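# Coil the rope between the board's two circles

## Task

Wind the whole rope into a coil lying in the ring between the two circles drawn on the board, with every loop turning in the same direction.

## Robot and tools

Robot: two arms, left_arm and right_arm, each ending in a two-finger gripper. Scene frame: origin at table-top height midway between the arms' nominal bases, +z up, +x out over the table, left_arm on the +y side (these names do not match image sides). Calibrated bases: left_arm at (+0.033, +0.557, +0.008) m, right_arm at (-0.062, -0.494, +0.008) m, each turned slightly about z. Each arm reports its hand pose, velocities and targets in its own base frame; fixed cameras and the table use the scene frame. Offsets are taken along the axes of that arm's current Hand target. Gripper axes: fingers point along +z, open and close along y; a block juts about 10 cm toward +x. end_effector_position is the point between the pads when shut; closed fingertips extend about 19 mm past it, fully open ones about 6 mm.

The 18-number row (used by execute_actions and move) covers both arms in one list, each number in [-1, 1]: left dx, dy, dz, rx, ry, rz, left gripper position, force_limit, speed, then the same nine for the right arm. dx..rz are an offset from that arm's Hand target at the start of the action or move, not an absolute pose; 1.0 equals 0.6 m or 180 degrees, and rx, ry, rz form a single rotation vector. Every row in a list is measured from that same starting Hand target, not from the row before, and a repeated offset in a later call moves the arm further. To hold an arm still, send six zeros for its pose and repeat its previous gripper numbers (a 0 for a gripper number is a real command). Commanded orientation is clipped to within 32 degrees of the measured one each control step. A gripper often stops short of its Hand target; its next command, even all zeros, asks again, and any remaining gap can be sent as an offset.

Gripper numbers: position +1 is fully open (85 mm), pads touch near -0.8, and -1 closes until blocked. force_limit sets how hard the motor pushes and speed sets closing rate (about 20 mm/s at -1, 85 at 0, 150 at +1); both begin at +1. Fast closes from well open give much stronger grips (roughly 200 to 245 N per pad at speed +1) than slow ones (about 30 to 100 N). A new force_limit or speed only applies after a position change of at least 0.01. To grip, send -1 and confirm object_status is 2. Status codes: 0 moving, 1 blocked while opening, 2 blocked while closing, 3 at the asked position or pads met. position_measured is in counts: 3 fully open, ~78 is 60 mm, 130 is 40 mm, 180 is 20 mm, 230 pads together.

execute_actions(actions, cameras): actions is a list of actions; each action has up to 15 rows, one per 1/30 s step, and a short one repeats its last row to fill 15 steps. An empty list returns camera images and the full state. cameras: names to show, ["all"], or []; an unknown name voids the call.

move(target, speed, blend, blocking, cameras): drives each gripper in a straight line toward its offset in target (one row, or up to 15 rows all counted from the same starting Hand targets). speed is path top speed in m/s, 0.002 to 3.2, default 0.25 (turn rate up to twice that in rad/s), one value or one per target. blend in metres rounds corners at intermediate targets; 0 stops at each. blocking=false returns after about 0.5 s while motion continues. Paths last between 0.5 s and 10 s, ignore obstacles and the other arm, and lag or overshoot more when fast. Avoid routes passing near an arm's own base. Gripper numbers for later targets are applied on arrival once all is at rest. The result adds a move: line: done, off_target, moving, held or fault, plus limits (paced = pose clipped, held = steps withheld, e.g. by the clearance check that keeps arms apart).

wait(seconds 0 to 10): lets the scene run with the last commands held. stop: brakes a running move (fingers keep moving). zoom_image(camera, region [x0,y0,x1,y1], max 504 by 504 pixels): enlarges part of the newest image from cam_high, cam_low, cam_board, cam_left_wrist or cam_right_wrist (each 896x504). finished_scene(scene): ends the current scene, given its number; irreversible.

Results give each arm's end_effector_position (m), quat_wxyz, velocities, Joint positions, torques (including gravity, noisy, offset), Hand target, Tool commands, and for execute_actions some intermediate step positions. Velocities may read "within noise". Reported poses can be off by a few centimetres.

Avoid: pushing past firm contact (arms are stiff); contact torque over joint limits (elbow 141, wrists 52.6, shoulders 310 N m) or outside force near 150 N causes a 10 s stop in which the arm yields. Avoid contact or pinching between the two arms, hard hits, dropping or flinging the rope, squeezing it hard while it rests on the table, and anything leaving the table. Long holding or stretched poses heat motors; MOTOR HOT warns at 70 °C and 85 °C locks that arm for 30 to 60 s. The rope may be nudged by outside disturbances. The finished coil must stay in place after the robot lets go.

Each tool is called after "Emit:" in YAML: its name, and indented under it one key for each argument.

## Session

Emit:
execute_actions:
  actions: []
  cameras: ["all"]

Scene clock: 0.00 s.
left_arm: end_effector_position=(+0.0115, -0.3970, +0.1345) position_measured=3 object_status=3 end_effector_quat_wxyz=(+0.222, +0.871, +0.014, +0.437) | right_arm: end_effector_position=(+0.1529, +0.5281, +0.3734) position_measured=3 object_status=3 end_effector_quat_wxyz=(-0.381, +0.370, +0.832, -0.156)
Joint positions: left_arm=[0.445 -1.827 2.666 -1.612 -0.838 0.093] | right_arm=[3.823 -1.61 1.919 -1.169 -1.058 1.325]
Joint velocities: within noise
Joint torques (N m): no reading
Hand target: left_arm +0.0115, -0.3970, +0.1345; +0.222, +0.871, +0.014, +0.437 | right_arm +0.1529, +0.5281, +0.3734; -0.381, +0.370, +0.832, -0.156
Tool commands: left_gripper/position=+1.0 left_gripper/force_limit=+1.0 left_gripper/speed=+1.0 right_gripper/position=+1.0 right_gripper/force_limit=+1.0 right_gripper/speed=+1.0

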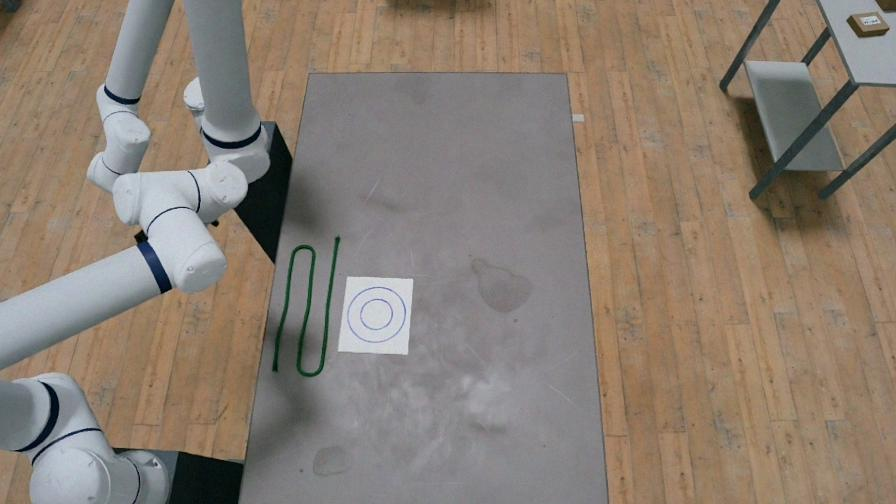

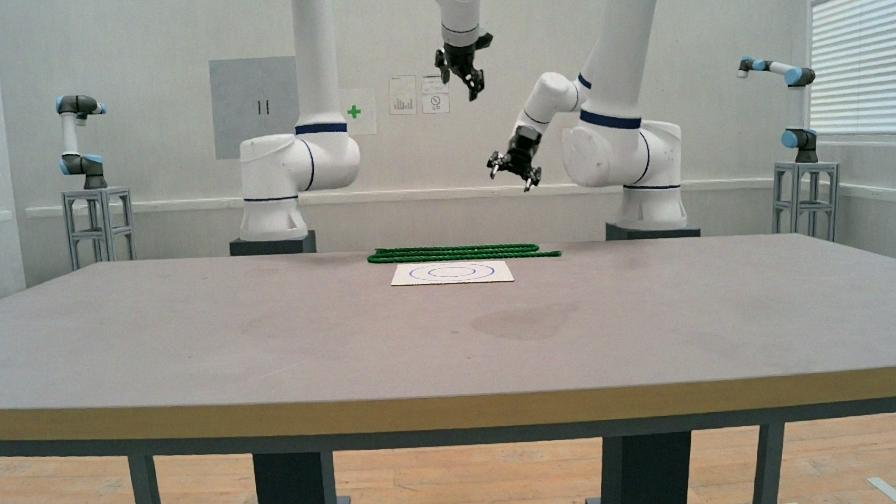

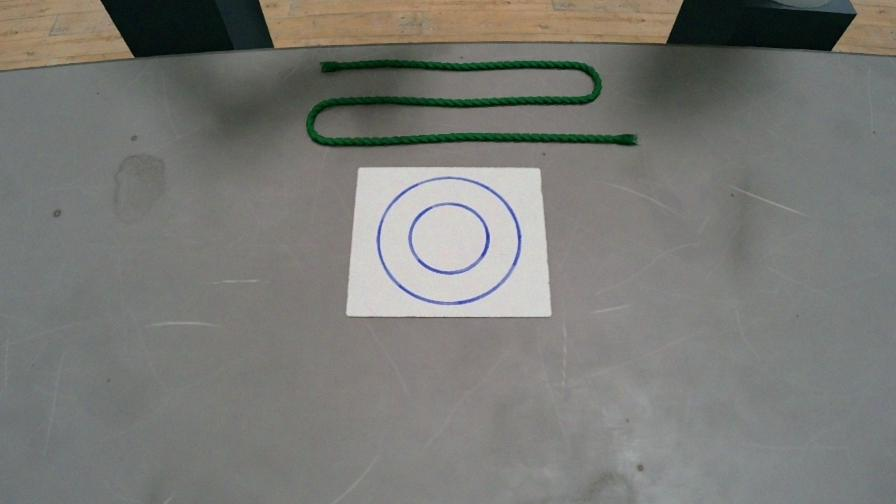

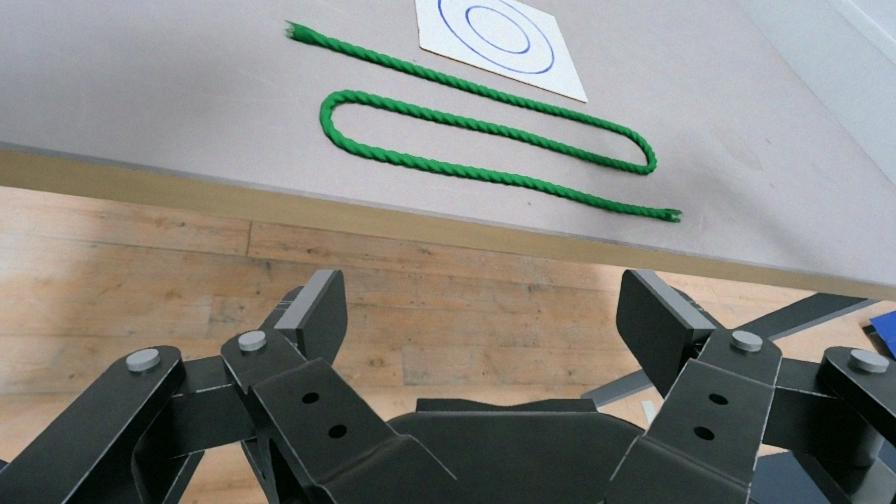

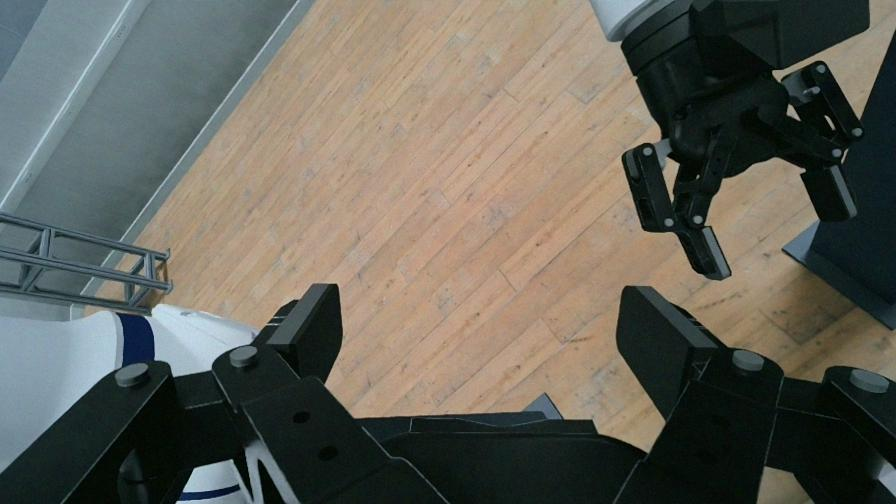

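Emit:
zoom_image:
  camera: "cam_board"
  region: [280, 30, 680, 330]

Emit:
zoom_image:
  camera: "cam_high"
  region: [230, 210, 450, 400]

Emit:
zoom_image:
  camera: "cam_low"
  region: [340, 220, 600, 320]

Scaled by 1.260.

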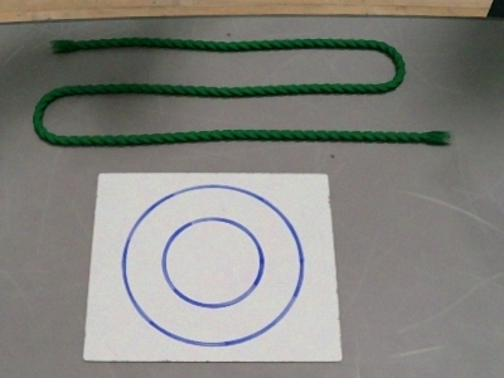

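Scaled by 2.291.

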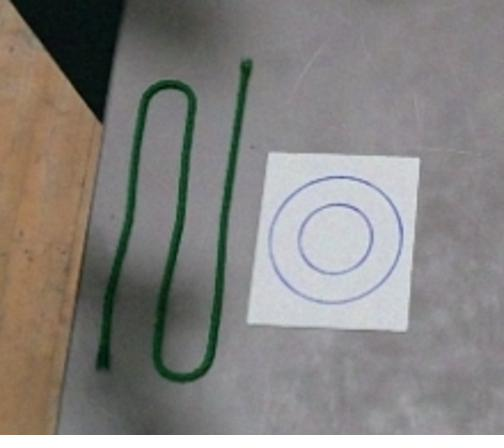

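Scaled by 1.938.

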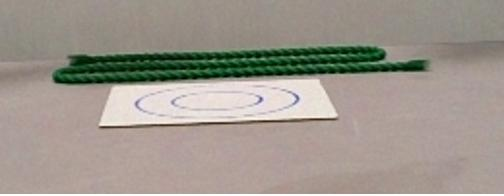

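Emit:
move:
  target: [0.2758, 0.1435, -0.4498, 0, 0, 0, 1.0, 1.0, 1.0, 0, 0, 0, 0, 0, 0, 1.0, 1.0, 1.0]
  speed: 0.2

Scene clock: 269.93 s.
left_arm: end_effector_position=(-0.1083, -0.3373, +0.4339) position_measured=3 object_status=3 end_effector_quat_wxyz=(+0.222, +0.871, +0.014, +0.437) | right_arm: end_effector_position=(+0.1529, +0.5281, +0.3734) position_measured=3 object_status=3 end_effector_quat_wxyz=(-0.381, +0.370, +0.832, -0.156)
Joint positions: left_arm=[0.164 -2.047 2.165 -0.758 -1.052 -0.132] | right_arm=[3.823 -1.61 1.919 -1.169 -1.058 1.325]
Joint torques (N m): left_arm=[-12.89 4.69 -55.79 2.61 -1.13 -0.68] | right_arm=[-1.31 -70.74 -41.66 -2.14 1.71 0.97]
Hand target: left_arm -0.1084, -0.3373, +0.4340; +0.222, +0.871, +0.014, +0.437 | right_arm +0.1529, +0.5281, +0.3734; -0.381, +0.370, +0.832, -0.156
Off the commanded pose: left_arm 0.000 m, 0 deg | right_arm 0.000 m, 0 deg.
move: done

Emit:
move:
  target: [0, 0, 0, 0, 0, 0, 1.0, 1.0, 1.0, -0.18, 0.6048, -0.2018, -0.2565, -0.1033, 0.2274, 0.05, -1.0, 0.0]
  speed: 0.2
  cameras: ["all"]

Scene clock: 278.13 s.
left_arm: end_effector_position=(-0.1084, -0.3373, +0.4340) position_measured=3 object_status=3 end_effector_quat_wxyz=(+0.222, +0.871, +0.014, +0.437) | right_arm: end_effector_position=(+0.4712, +0.6915, +0.2005) position_measured=123 object_status=3 end_effector_quat_wxyz=(+0.000, +0.717, +0.697, +0.000)
Joint positions: left_arm=[0.164 -2.047 2.165 -0.757 -1.053 -0.132] | right_arm=[3.9 -1.223 1.762 -2.109 -1.57 2.357]
Joint torques (N m): left_arm=[-11.44 3.28 -54.79 2.13 -0.98 -0.69] | right_arm=[10.68 -100.51 -49.88 -7.27 -2.98 4.02]
Hand target: left_arm -0.1084, -0.3373, +0.4340; +0.222, +0.871, +0.014, +0.437 | right_arm +0.4713, +0.6916, +0.2005; +0.000, +0.717, +0.697, +0.000
Off the commanded pose: left_arm 0.000 m, 0 deg | right_arm 0.000 m, 0 deg.
move: done
camera_calibration:
cam_left_wrist: T_world_to_cam=[[-0.157793, -0.906407, 0.391827, -0.484831], [-0.858908, -0.069797, -0.507351, 0.12138], [0.487214, -0.4166, -0.767507, 0.376356], [0, 0, 0, 1]] pos_world=[-0.155615, -0.274192, 0.540408]
cam_right_wrist: T_world_to_cam=[[0.999315, -0.0331152, -0.0165117, -0.431446], [-0.0259786, -0.94562, 0.324234, 0.620789], [-0.0263509, -0.323583, -0.945833, 0.551293], [0, 0, 0, 1]] pos_world=[0.461804, 0.751132, 0.313026]

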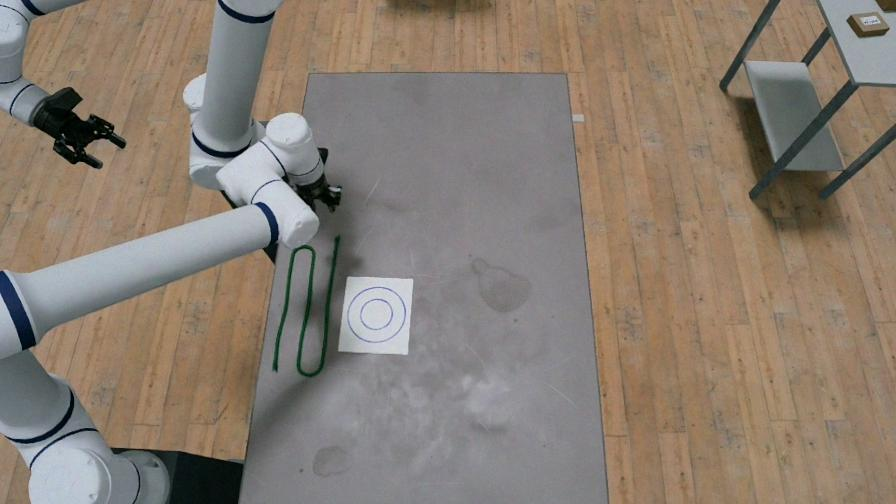

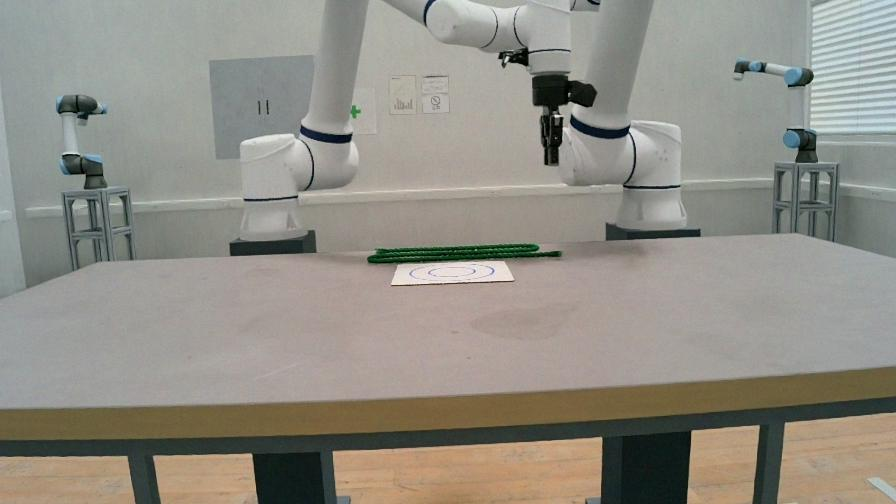

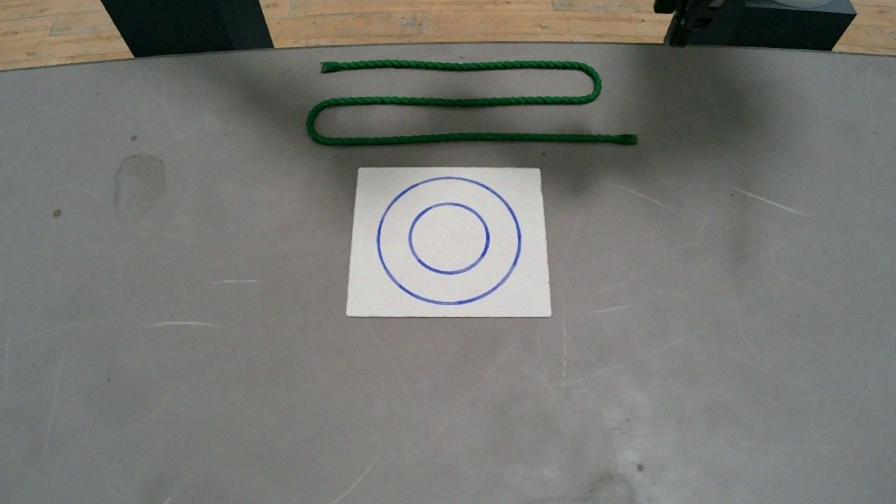

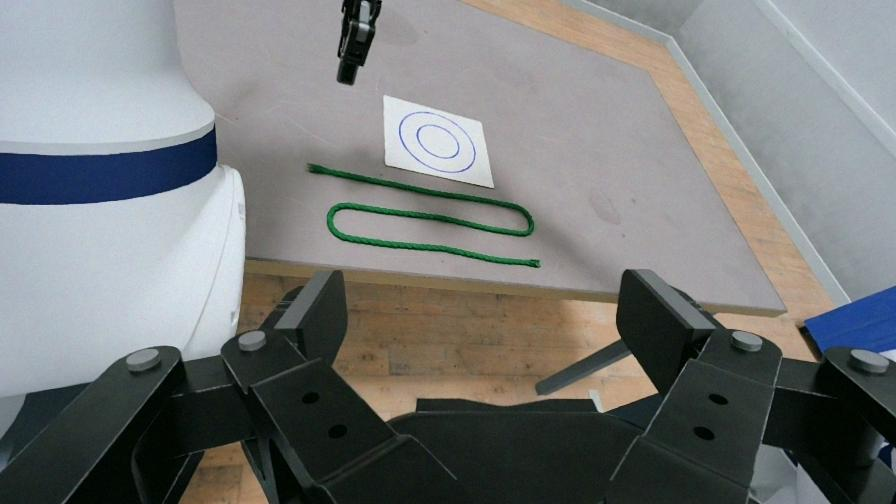

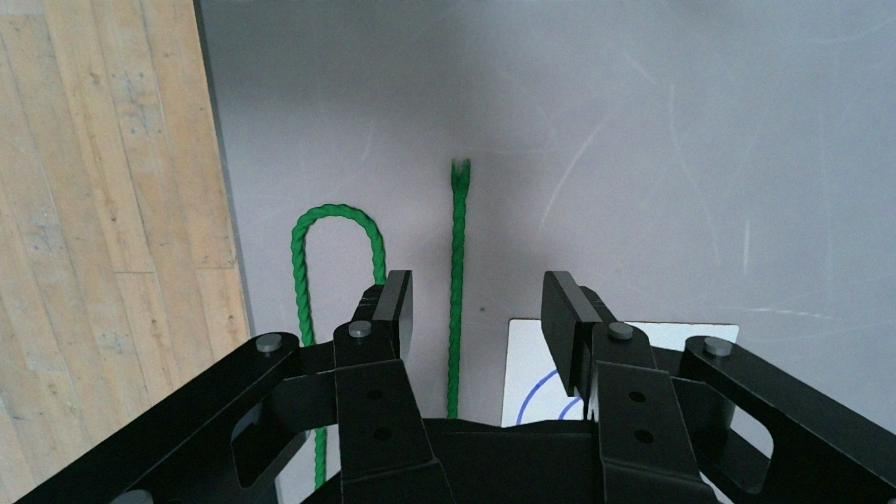

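Emit:
zoom_image:
  camera: "cam_right_wrist"
  region: [330, 140, 630, 440]

Scaled by 1.680.

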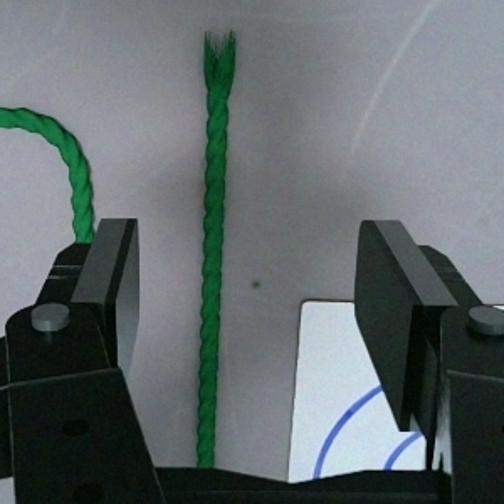

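Emit:
move:
  target: [0, 0, 0, 0, 0, 0, 1.0, 1.0, 1.0, -0.0192, -0.0092, 0.2333, 0, 0, 0, 0.05, -1.0, 0.0]
  speed: 0.15
  cameras: ["cam_low", "cam_board", "cam_right_wrist"]

Scene clock: 344.47 s.
left_arm: end_effector_position=(-0.1084, -0.3373, +0.4340) position_measured=3 object_status=3 end_effector_quat_wxyz=(+0.222, +0.871, +0.014, +0.437) | right_arm: end_effector_position=(+0.4654, +0.6803, +0.0606) position_measured=123 object_status=3 end_effector_quat_wxyz=(+0.000, +0.717, +0.697, +0.000)
Joint positions: left_arm=[0.164 -2.047 2.165 -0.757 -1.053 -0.132] | right_arm=[3.895 -1.096 1.876 -2.351 -1.57 2.352]
Joint torques (N m): left_arm=[-10.13 4.06 -54.82 2.05 -0.99 -0.63] | right_arm=[-9.21 -106.7 -25.22 -7.75 -0.37 -2.95]
Hand target: left_arm -0.1084, -0.3373, +0.4340; +0.222, +0.871, +0.014, +0.437 | right_arm +0.4654, +0.6803, +0.0605; +0.000, +0.717, +0.697, +0.000
Off the commanded pose: left_arm 0.000 m, 0 deg | right_arm 0.000 m, 0 deg.
move: done
camera_calibration:
cam_right_wrist: T_world_to_cam=[[0.999315, -0.0332426, -0.016254, -0.428185], [-0.0261793, -0.945575, 0.324351, 0.655348], [-0.0261516, -0.323703, -0.945797, 0.41515], [0, 0, 0, 1]] pos_world=[0.455905, 0.739832, 0.173126]
Images, in order (width x height): cam_low 896x504, cam_board 896x504, cam_right_wrist 896x504.

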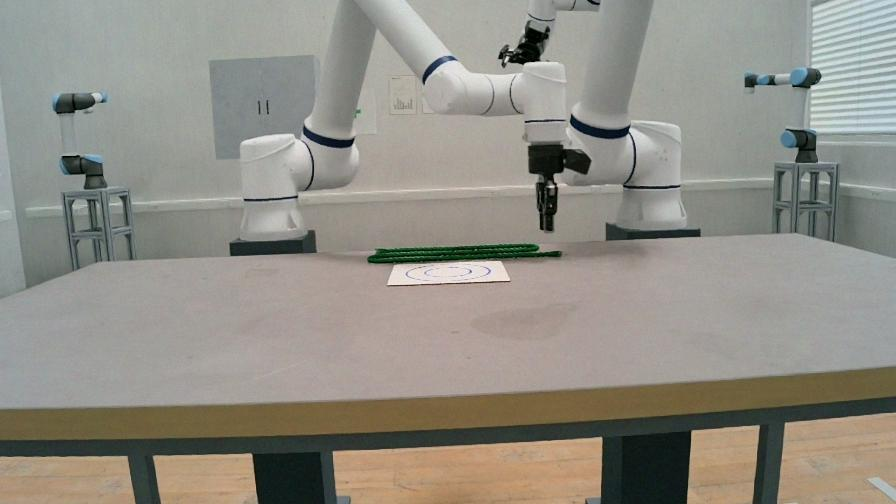

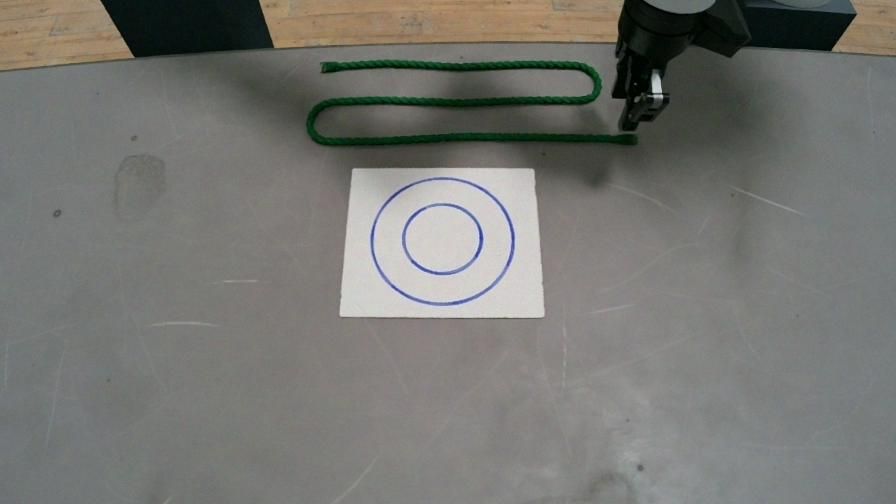

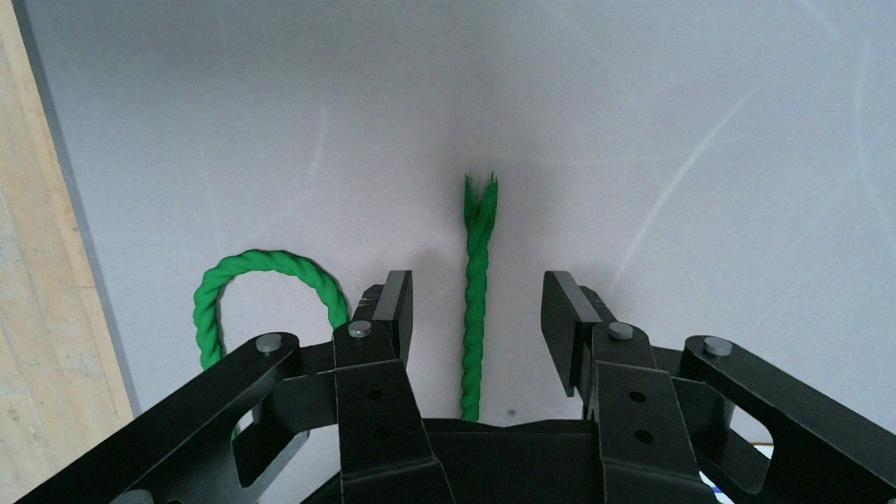

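Emit:
zoom_image:
  camera: "cam_low"
  region: [500, 170, 600, 270]

Emit:
zoom_image:
  camera: "cam_board"
  region: [560, 30, 720, 190]

Scaled by 5.040.

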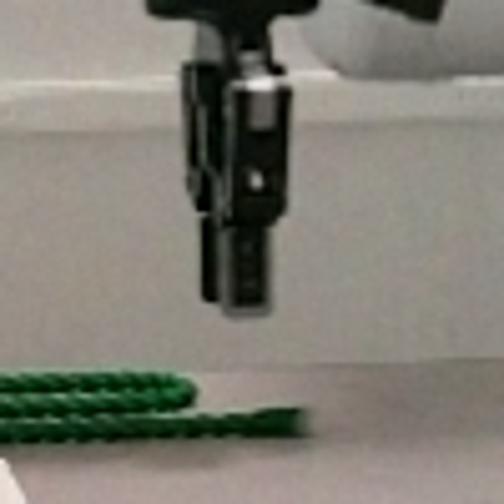

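Scaled by 3.150.

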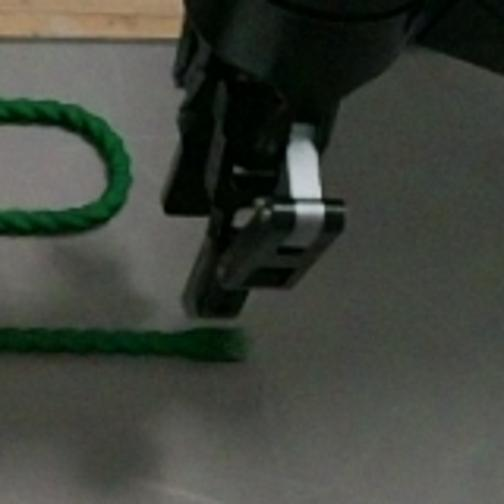

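Emit:
move:
  target: [0, 0, 0, 0, 0, 0, 1.0, 1.0, 1.0, 0, 0, 0.0675, 0, 0, 0, 0.05, -1.0, 0.0]
  speed: 0.08
  cameras: ["cam_low", "cam_board", "cam_right_wrist"]

Emit:
zoom_image:
  camera: "cam_low"
  region: [500, 190, 600, 290]

Scene clock: 374.00 s.
left_arm: end_effector_position=(-0.1084, -0.3373, +0.4340) position_measured=3 object_status=3 end_effector_quat_wxyz=(+0.222, +0.871, +0.014, +0.437) | right_arm: end_effector_position=(+0.4654, +0.6803, +0.0201) position_measured=123 object_status=3 end_effector_quat_wxyz=(+0.000, +0.717, +0.697, +0.000)
Joint positions: left_arm=[0.164 -2.047 2.165 -0.757 -1.053 -0.132] | right_arm=[3.895 -1.046 1.892 -2.416 -1.57 2.352]
Joint torques (N m): left_arm=[-10.88 3.56 -55.38 2.23 -0.95 -0.84] | right_arm=[-1 -108.89 -22.66 -7.58 2.84 -1.28]
Hand target: left_arm -0.1084, -0.3373, +0.4340; +0.222, +0.871, +0.014, +0.437 | right_arm +0.4653, +0.6803, +0.0200; +0.000, +0.717, +0.697, +0.000
Off the commanded pose: left_arm 0.000 m, 0 deg | right_arm 0.000 m, 0 deg.
move: done
camera_calibration:
cam_right_wrist: T_world_to_cam=[[0.999313, -0.0332729, -0.0163492, -0.428807], [-0.026177, -0.945574, 0.324353, 0.668483], [-0.0262516, -0.323702, -0.945795, 0.37689], [0, 0, 0, 1]] pos_world=[0.455905, 0.739832, 0.132626]
Images, in order (width x height): cam_low 896x504, cam_board 896x504, cam_right_wrist 896x504.

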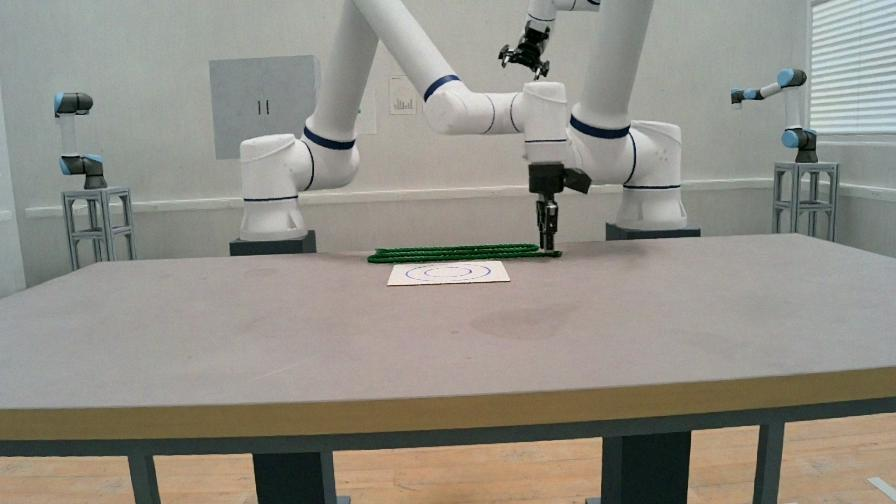

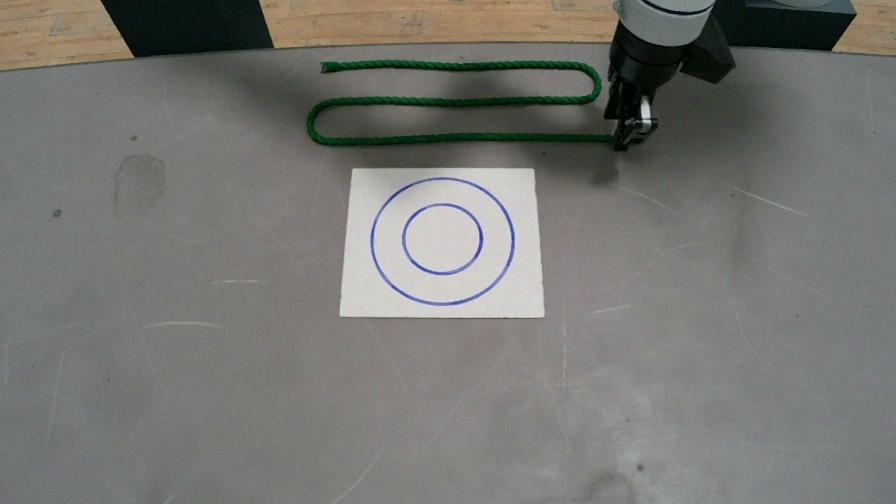

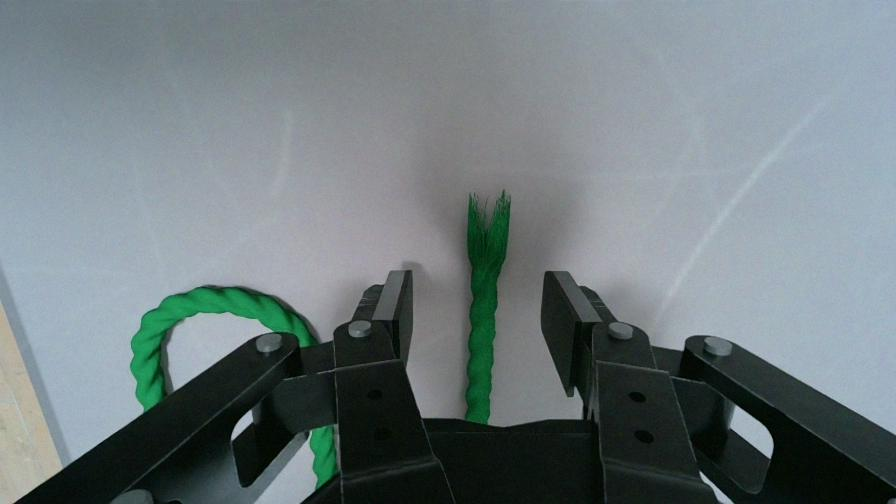

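Scaled by 5.040.

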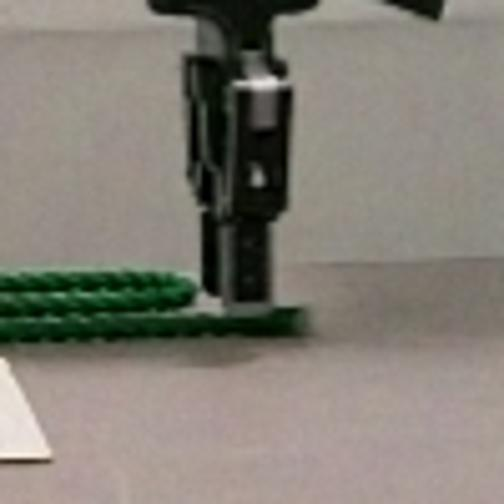

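Emit:
move:
  target:
    - [0, 0, 0, 0, 0, 0, 1.0, 1.0, 1.0, 0, 0.002, 0.0125, 0, 0, 0, 0.05, -1.0, 0.0]
    - [0, 0, 0, 0, 0, 0, 1.0, 1.0, 1.0, 0, 0.002, 0.0125, 0, 0, 0, -1.0, -1.0, -1.0]
  speed: 0.04
  cameras: ["cam_low", "cam_board", "cam_right_wrist"]

Emit:
zoom_image:
  camera: "cam_low"
  region: [500, 190, 600, 290]

Scene clock: 387.77 s.
left_arm: end_effector_position=(-0.1084, -0.3373, +0.4340) position_measured=3 object_status=3 end_effector_quat_wxyz=(+0.222, +0.871, +0.014, +0.437) | right_arm: end_effector_position=(+0.4665, +0.6802, +0.0125) position_measured=212 object_status=0 end_effector_quat_wxyz=(+0.000, +0.717, +0.697, +0.000)
Joint positions: left_arm=[0.164 -2.047 2.165 -0.757 -1.053 -0.132] | right_arm=[3.894 -1.035 1.893 -2.428 -1.57 2.351]
Joint torques (N m): left_arm=[-11.18 3.74 -55.28 2.23 -0.85 -0.62] | right_arm=[-4.08 -107.61 -22.28 -7.63 2.51 -2.88]
Hand target: left_arm -0.1084, -0.3373, +0.4340; +0.222, +0.871, +0.014, +0.437 | right_arm +0.4665, +0.6802, +0.0125; +0.000, +0.717, +0.697, +0.000
Off the commanded pose: left_arm 0.000 m, 0 deg | right_arm 0.000 m, 0 deg.
move: done
camera_calibration:
cam_right_wrist: T_world_to_cam=[[0.999313, -0.0332752, -0.0163484, -0.430128], [-0.0261795, -0.945574, 0.324353, 0.67098], [-0.0262515, -0.323702, -0.945795, 0.369734], [0, 0, 0, 1]] pos_world=[0.457105, 0.739832, 0.125026]
Images, in order (width x height): cam_low 896x504, cam_board 896x504, cam_right_wrist 896x504.

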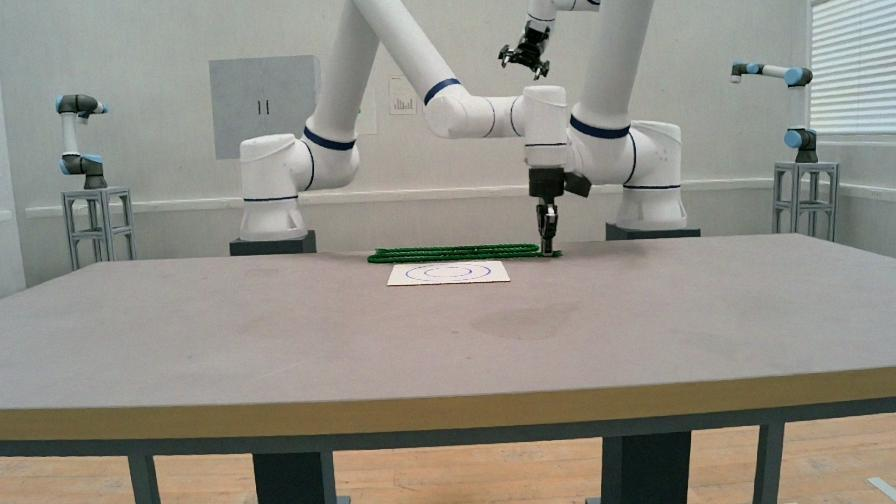

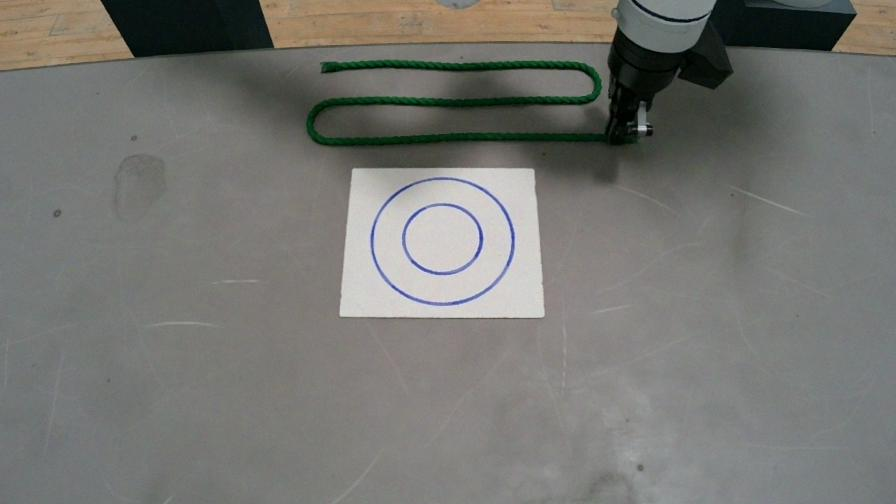

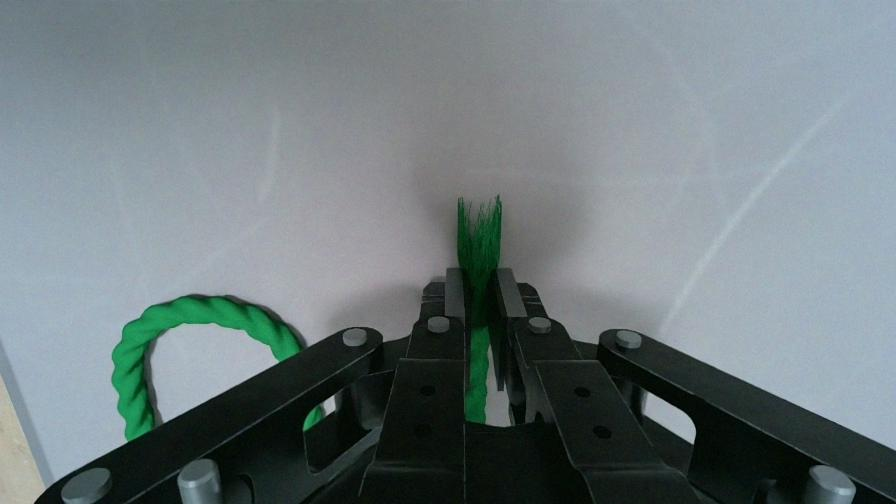

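Scaled by 5.040.

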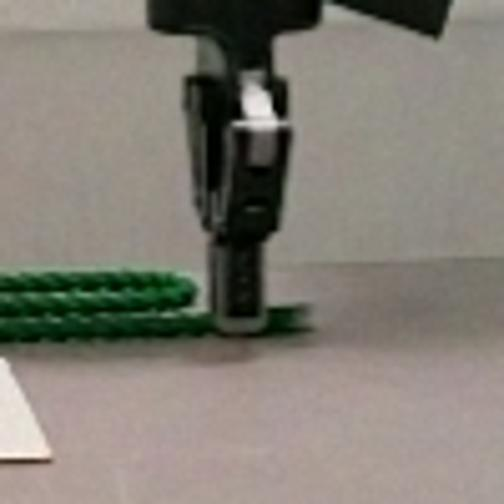

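Emit:
wait:
  seconds: 1.0
  cameras: ["cam_right_wrist"]

Emit:
zoom_image:
  camera: "cam_right_wrist"
  region: [380, 180, 580, 440]

Scene clock: 391.63 s.
left_arm: end_effector_position=(-0.1084, -0.3373, +0.4340) position_measured=3 object_status=3 end_effector_quat_wxyz=(+0.222, +0.871, +0.014, +0.437) | right_arm: end_effector_position=(+0.4665, +0.6802, +0.0125) position_measured=212 object_status=2 end_effector_quat_wxyz=(+0.000, +0.717, +0.697, +0.000)
Joint positions: left_arm=[0.164 -2.047 2.165 -0.757 -1.053 -0.132] | right_arm=[3.894 -1.035 1.893 -2.428 -1.57 2.351]
Joint torques (N m): left_arm=[-9.55 2.58 -55.29 2.02 -1.02 -0.7] | right_arm=[-6.09 -106.67 -21.65 -6.74 2.3 -2.63]
Hand target: left_arm -0.1084, -0.3373, +0.4340; +0.222, +0.871, +0.014, +0.437 | right_arm +0.4665, +0.6802, +0.0125; +0.000, +0.717, +0.697, +0.000
Tool commands: left_gripper/position=+1.0 left_gripper/force_limit=+1.0 left_gripper/speed=+1.0 right_gripper/position=-1.0 right_gripper/force_limit=-1.0 right_gripper/speed=-1.0
Off the commanded pose: left_arm 0.000 m, 0 deg | right_arm 0.000 m, 0 deg.
wait: 1.00 s; at rest from the start
camera_calibration:
cam_right_wrist: T_world_to_cam=[[0.999313, -0.0332752, -0.0163484, -0.430128], [-0.0261795, -0.945574, 0.324353, 0.67098], [-0.0262515, -0.323702, -0.945795, 0.369734], [0, 0, 0, 1]] pos_world=[0.457105, 0.739832, 0.125026]
Images, in order (width x height): cam_right_wrist 896x504.

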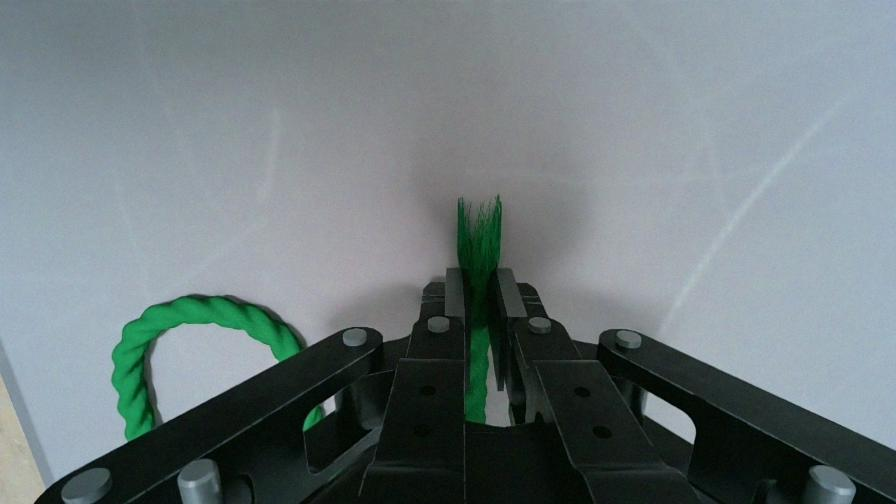

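Scaled by 1.938.

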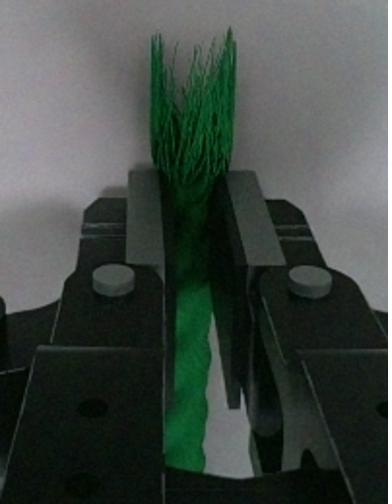

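Emit:
move:
  target:
    - [0, 0, 0, 0, 0, 0, 1.0, 1.0, 1.0, 0, 0, -0.12, 0, 0, 0, -1.0, -1.0, -1.0]
    - [0, 0, 0, 0, 0, 0, 1.0, 1.0, 1.0, -0.3605, 0.231, -0.5625, 0, 0, 0, -1.0, -1.0, -1.0]
  speed: 0.1
  blend: 0.03
  cameras: ["all"]

Scene clock: 414.43 s.
left_arm: end_effector_position=(-0.1084, -0.3373, +0.4340) position_measured=3 object_status=3 end_effector_quat_wxyz=(+0.222, +0.871, +0.014, +0.437) | right_arm: end_effector_position=(+0.5991, +0.4601, +0.3497) position_measured=212 object_status=2 end_effector_quat_wxyz=(+0.000, +0.717, +0.697, +0.000)
Joint positions: left_arm=[0.164 -2.047 2.165 -0.757 -1.053 -0.132] | right_arm=[3.559 -1.451 1.765 -1.884 -1.57 2.016]
Joint torques (N m): left_arm=[-10.13 3.18 -55.26 2.2 -1.05 -0.49] | right_arm=[-5.41 -124.45 -53.99 -2.2 0.89 -2.89]
Hand target: left_arm -0.1084, -0.3373, +0.4340; +0.222, +0.871, +0.014, +0.437 | right_arm +0.5992, +0.4600, +0.3498; +0.000, +0.717, +0.697, +0.000
Off the commanded pose: left_arm 0.000 m, 0 deg | right_arm 0.000 m, 0 deg.
move: done
camera_calibration:
cam_left_wrist: T_world_to_cam=[[-0.157793, -0.906407, 0.391827, -0.484831], [-0.858908, -0.069797, -0.507351, 0.12138], [0.487214, -0.4166, -0.767507, 0.376356], [0, 0, 0, 1]] pos_world=[-0.155615, -0.274192, 0.540408]
cam_right_wrist: T_world_to_cam=[[0.999313, -0.0332759, -0.016345, -0.56445], [-0.0261788, -0.945543, 0.324442, 0.356901], [-0.026251, -0.323792, -0.945764, 0.620922], [0, 0, 0, 1]] pos_world=[0.589705, 0.519732, 0.462226]

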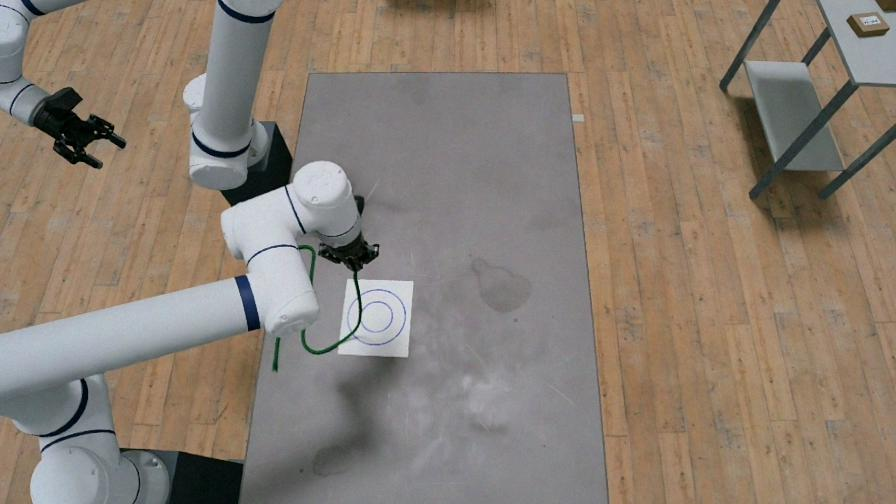

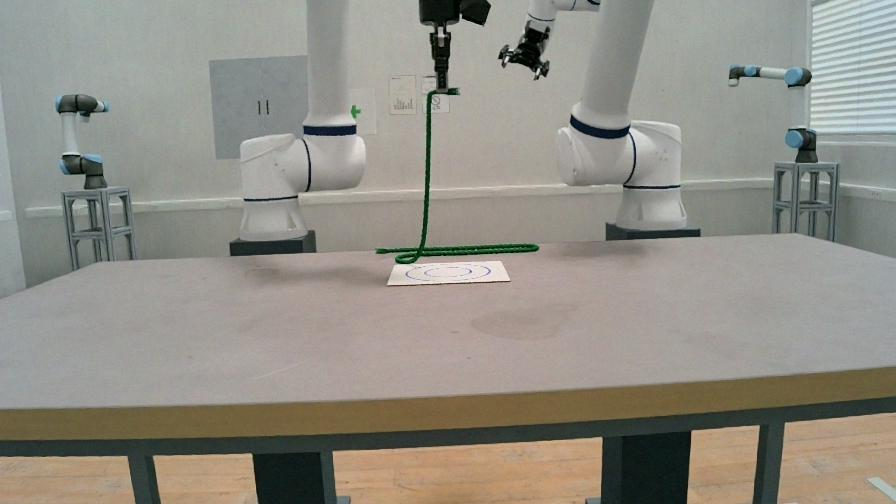

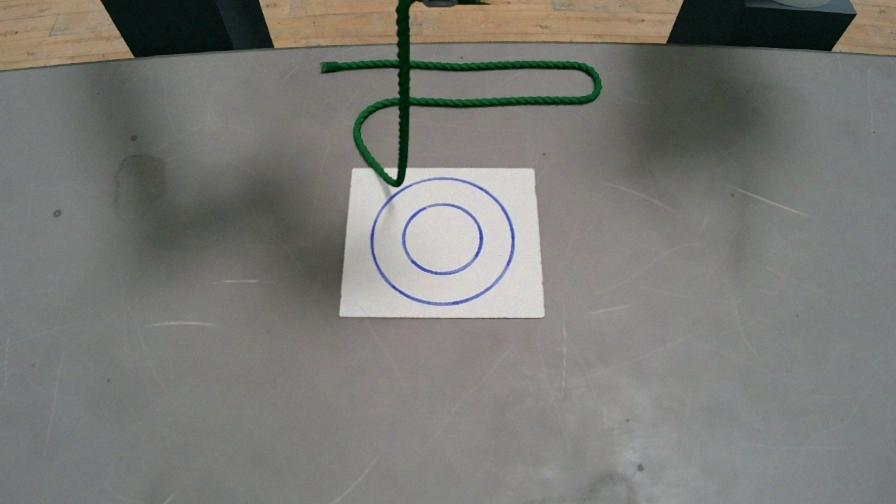

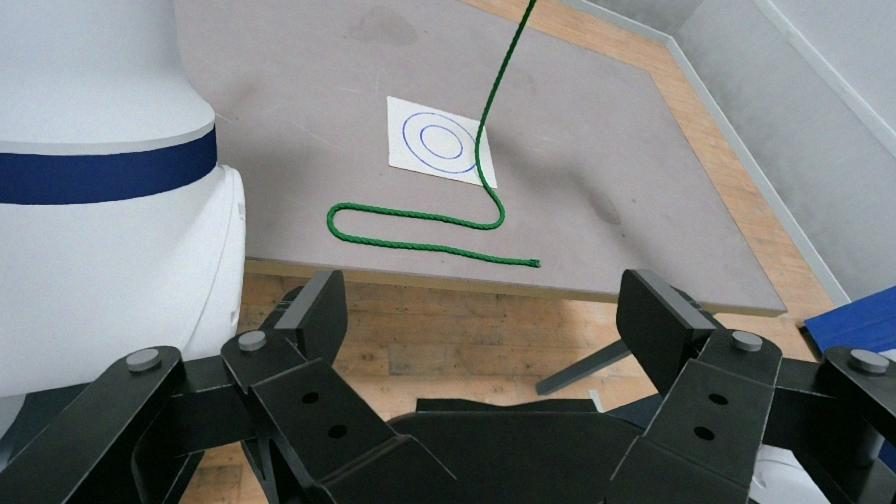

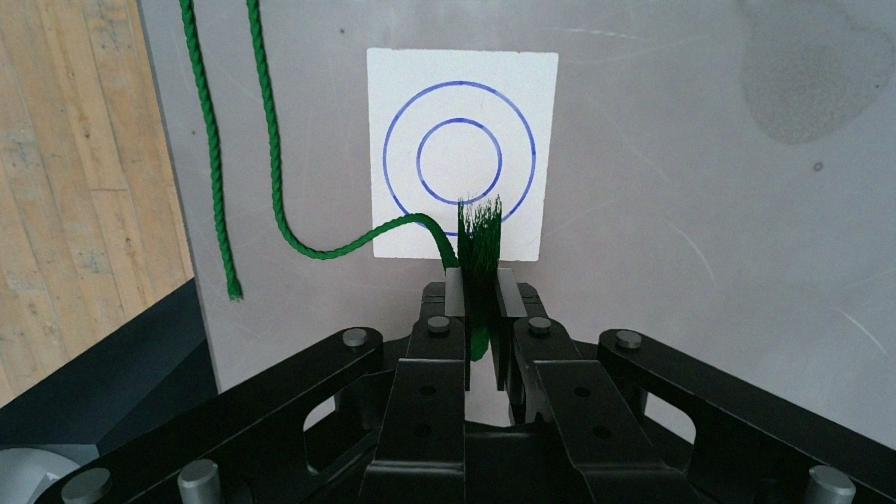

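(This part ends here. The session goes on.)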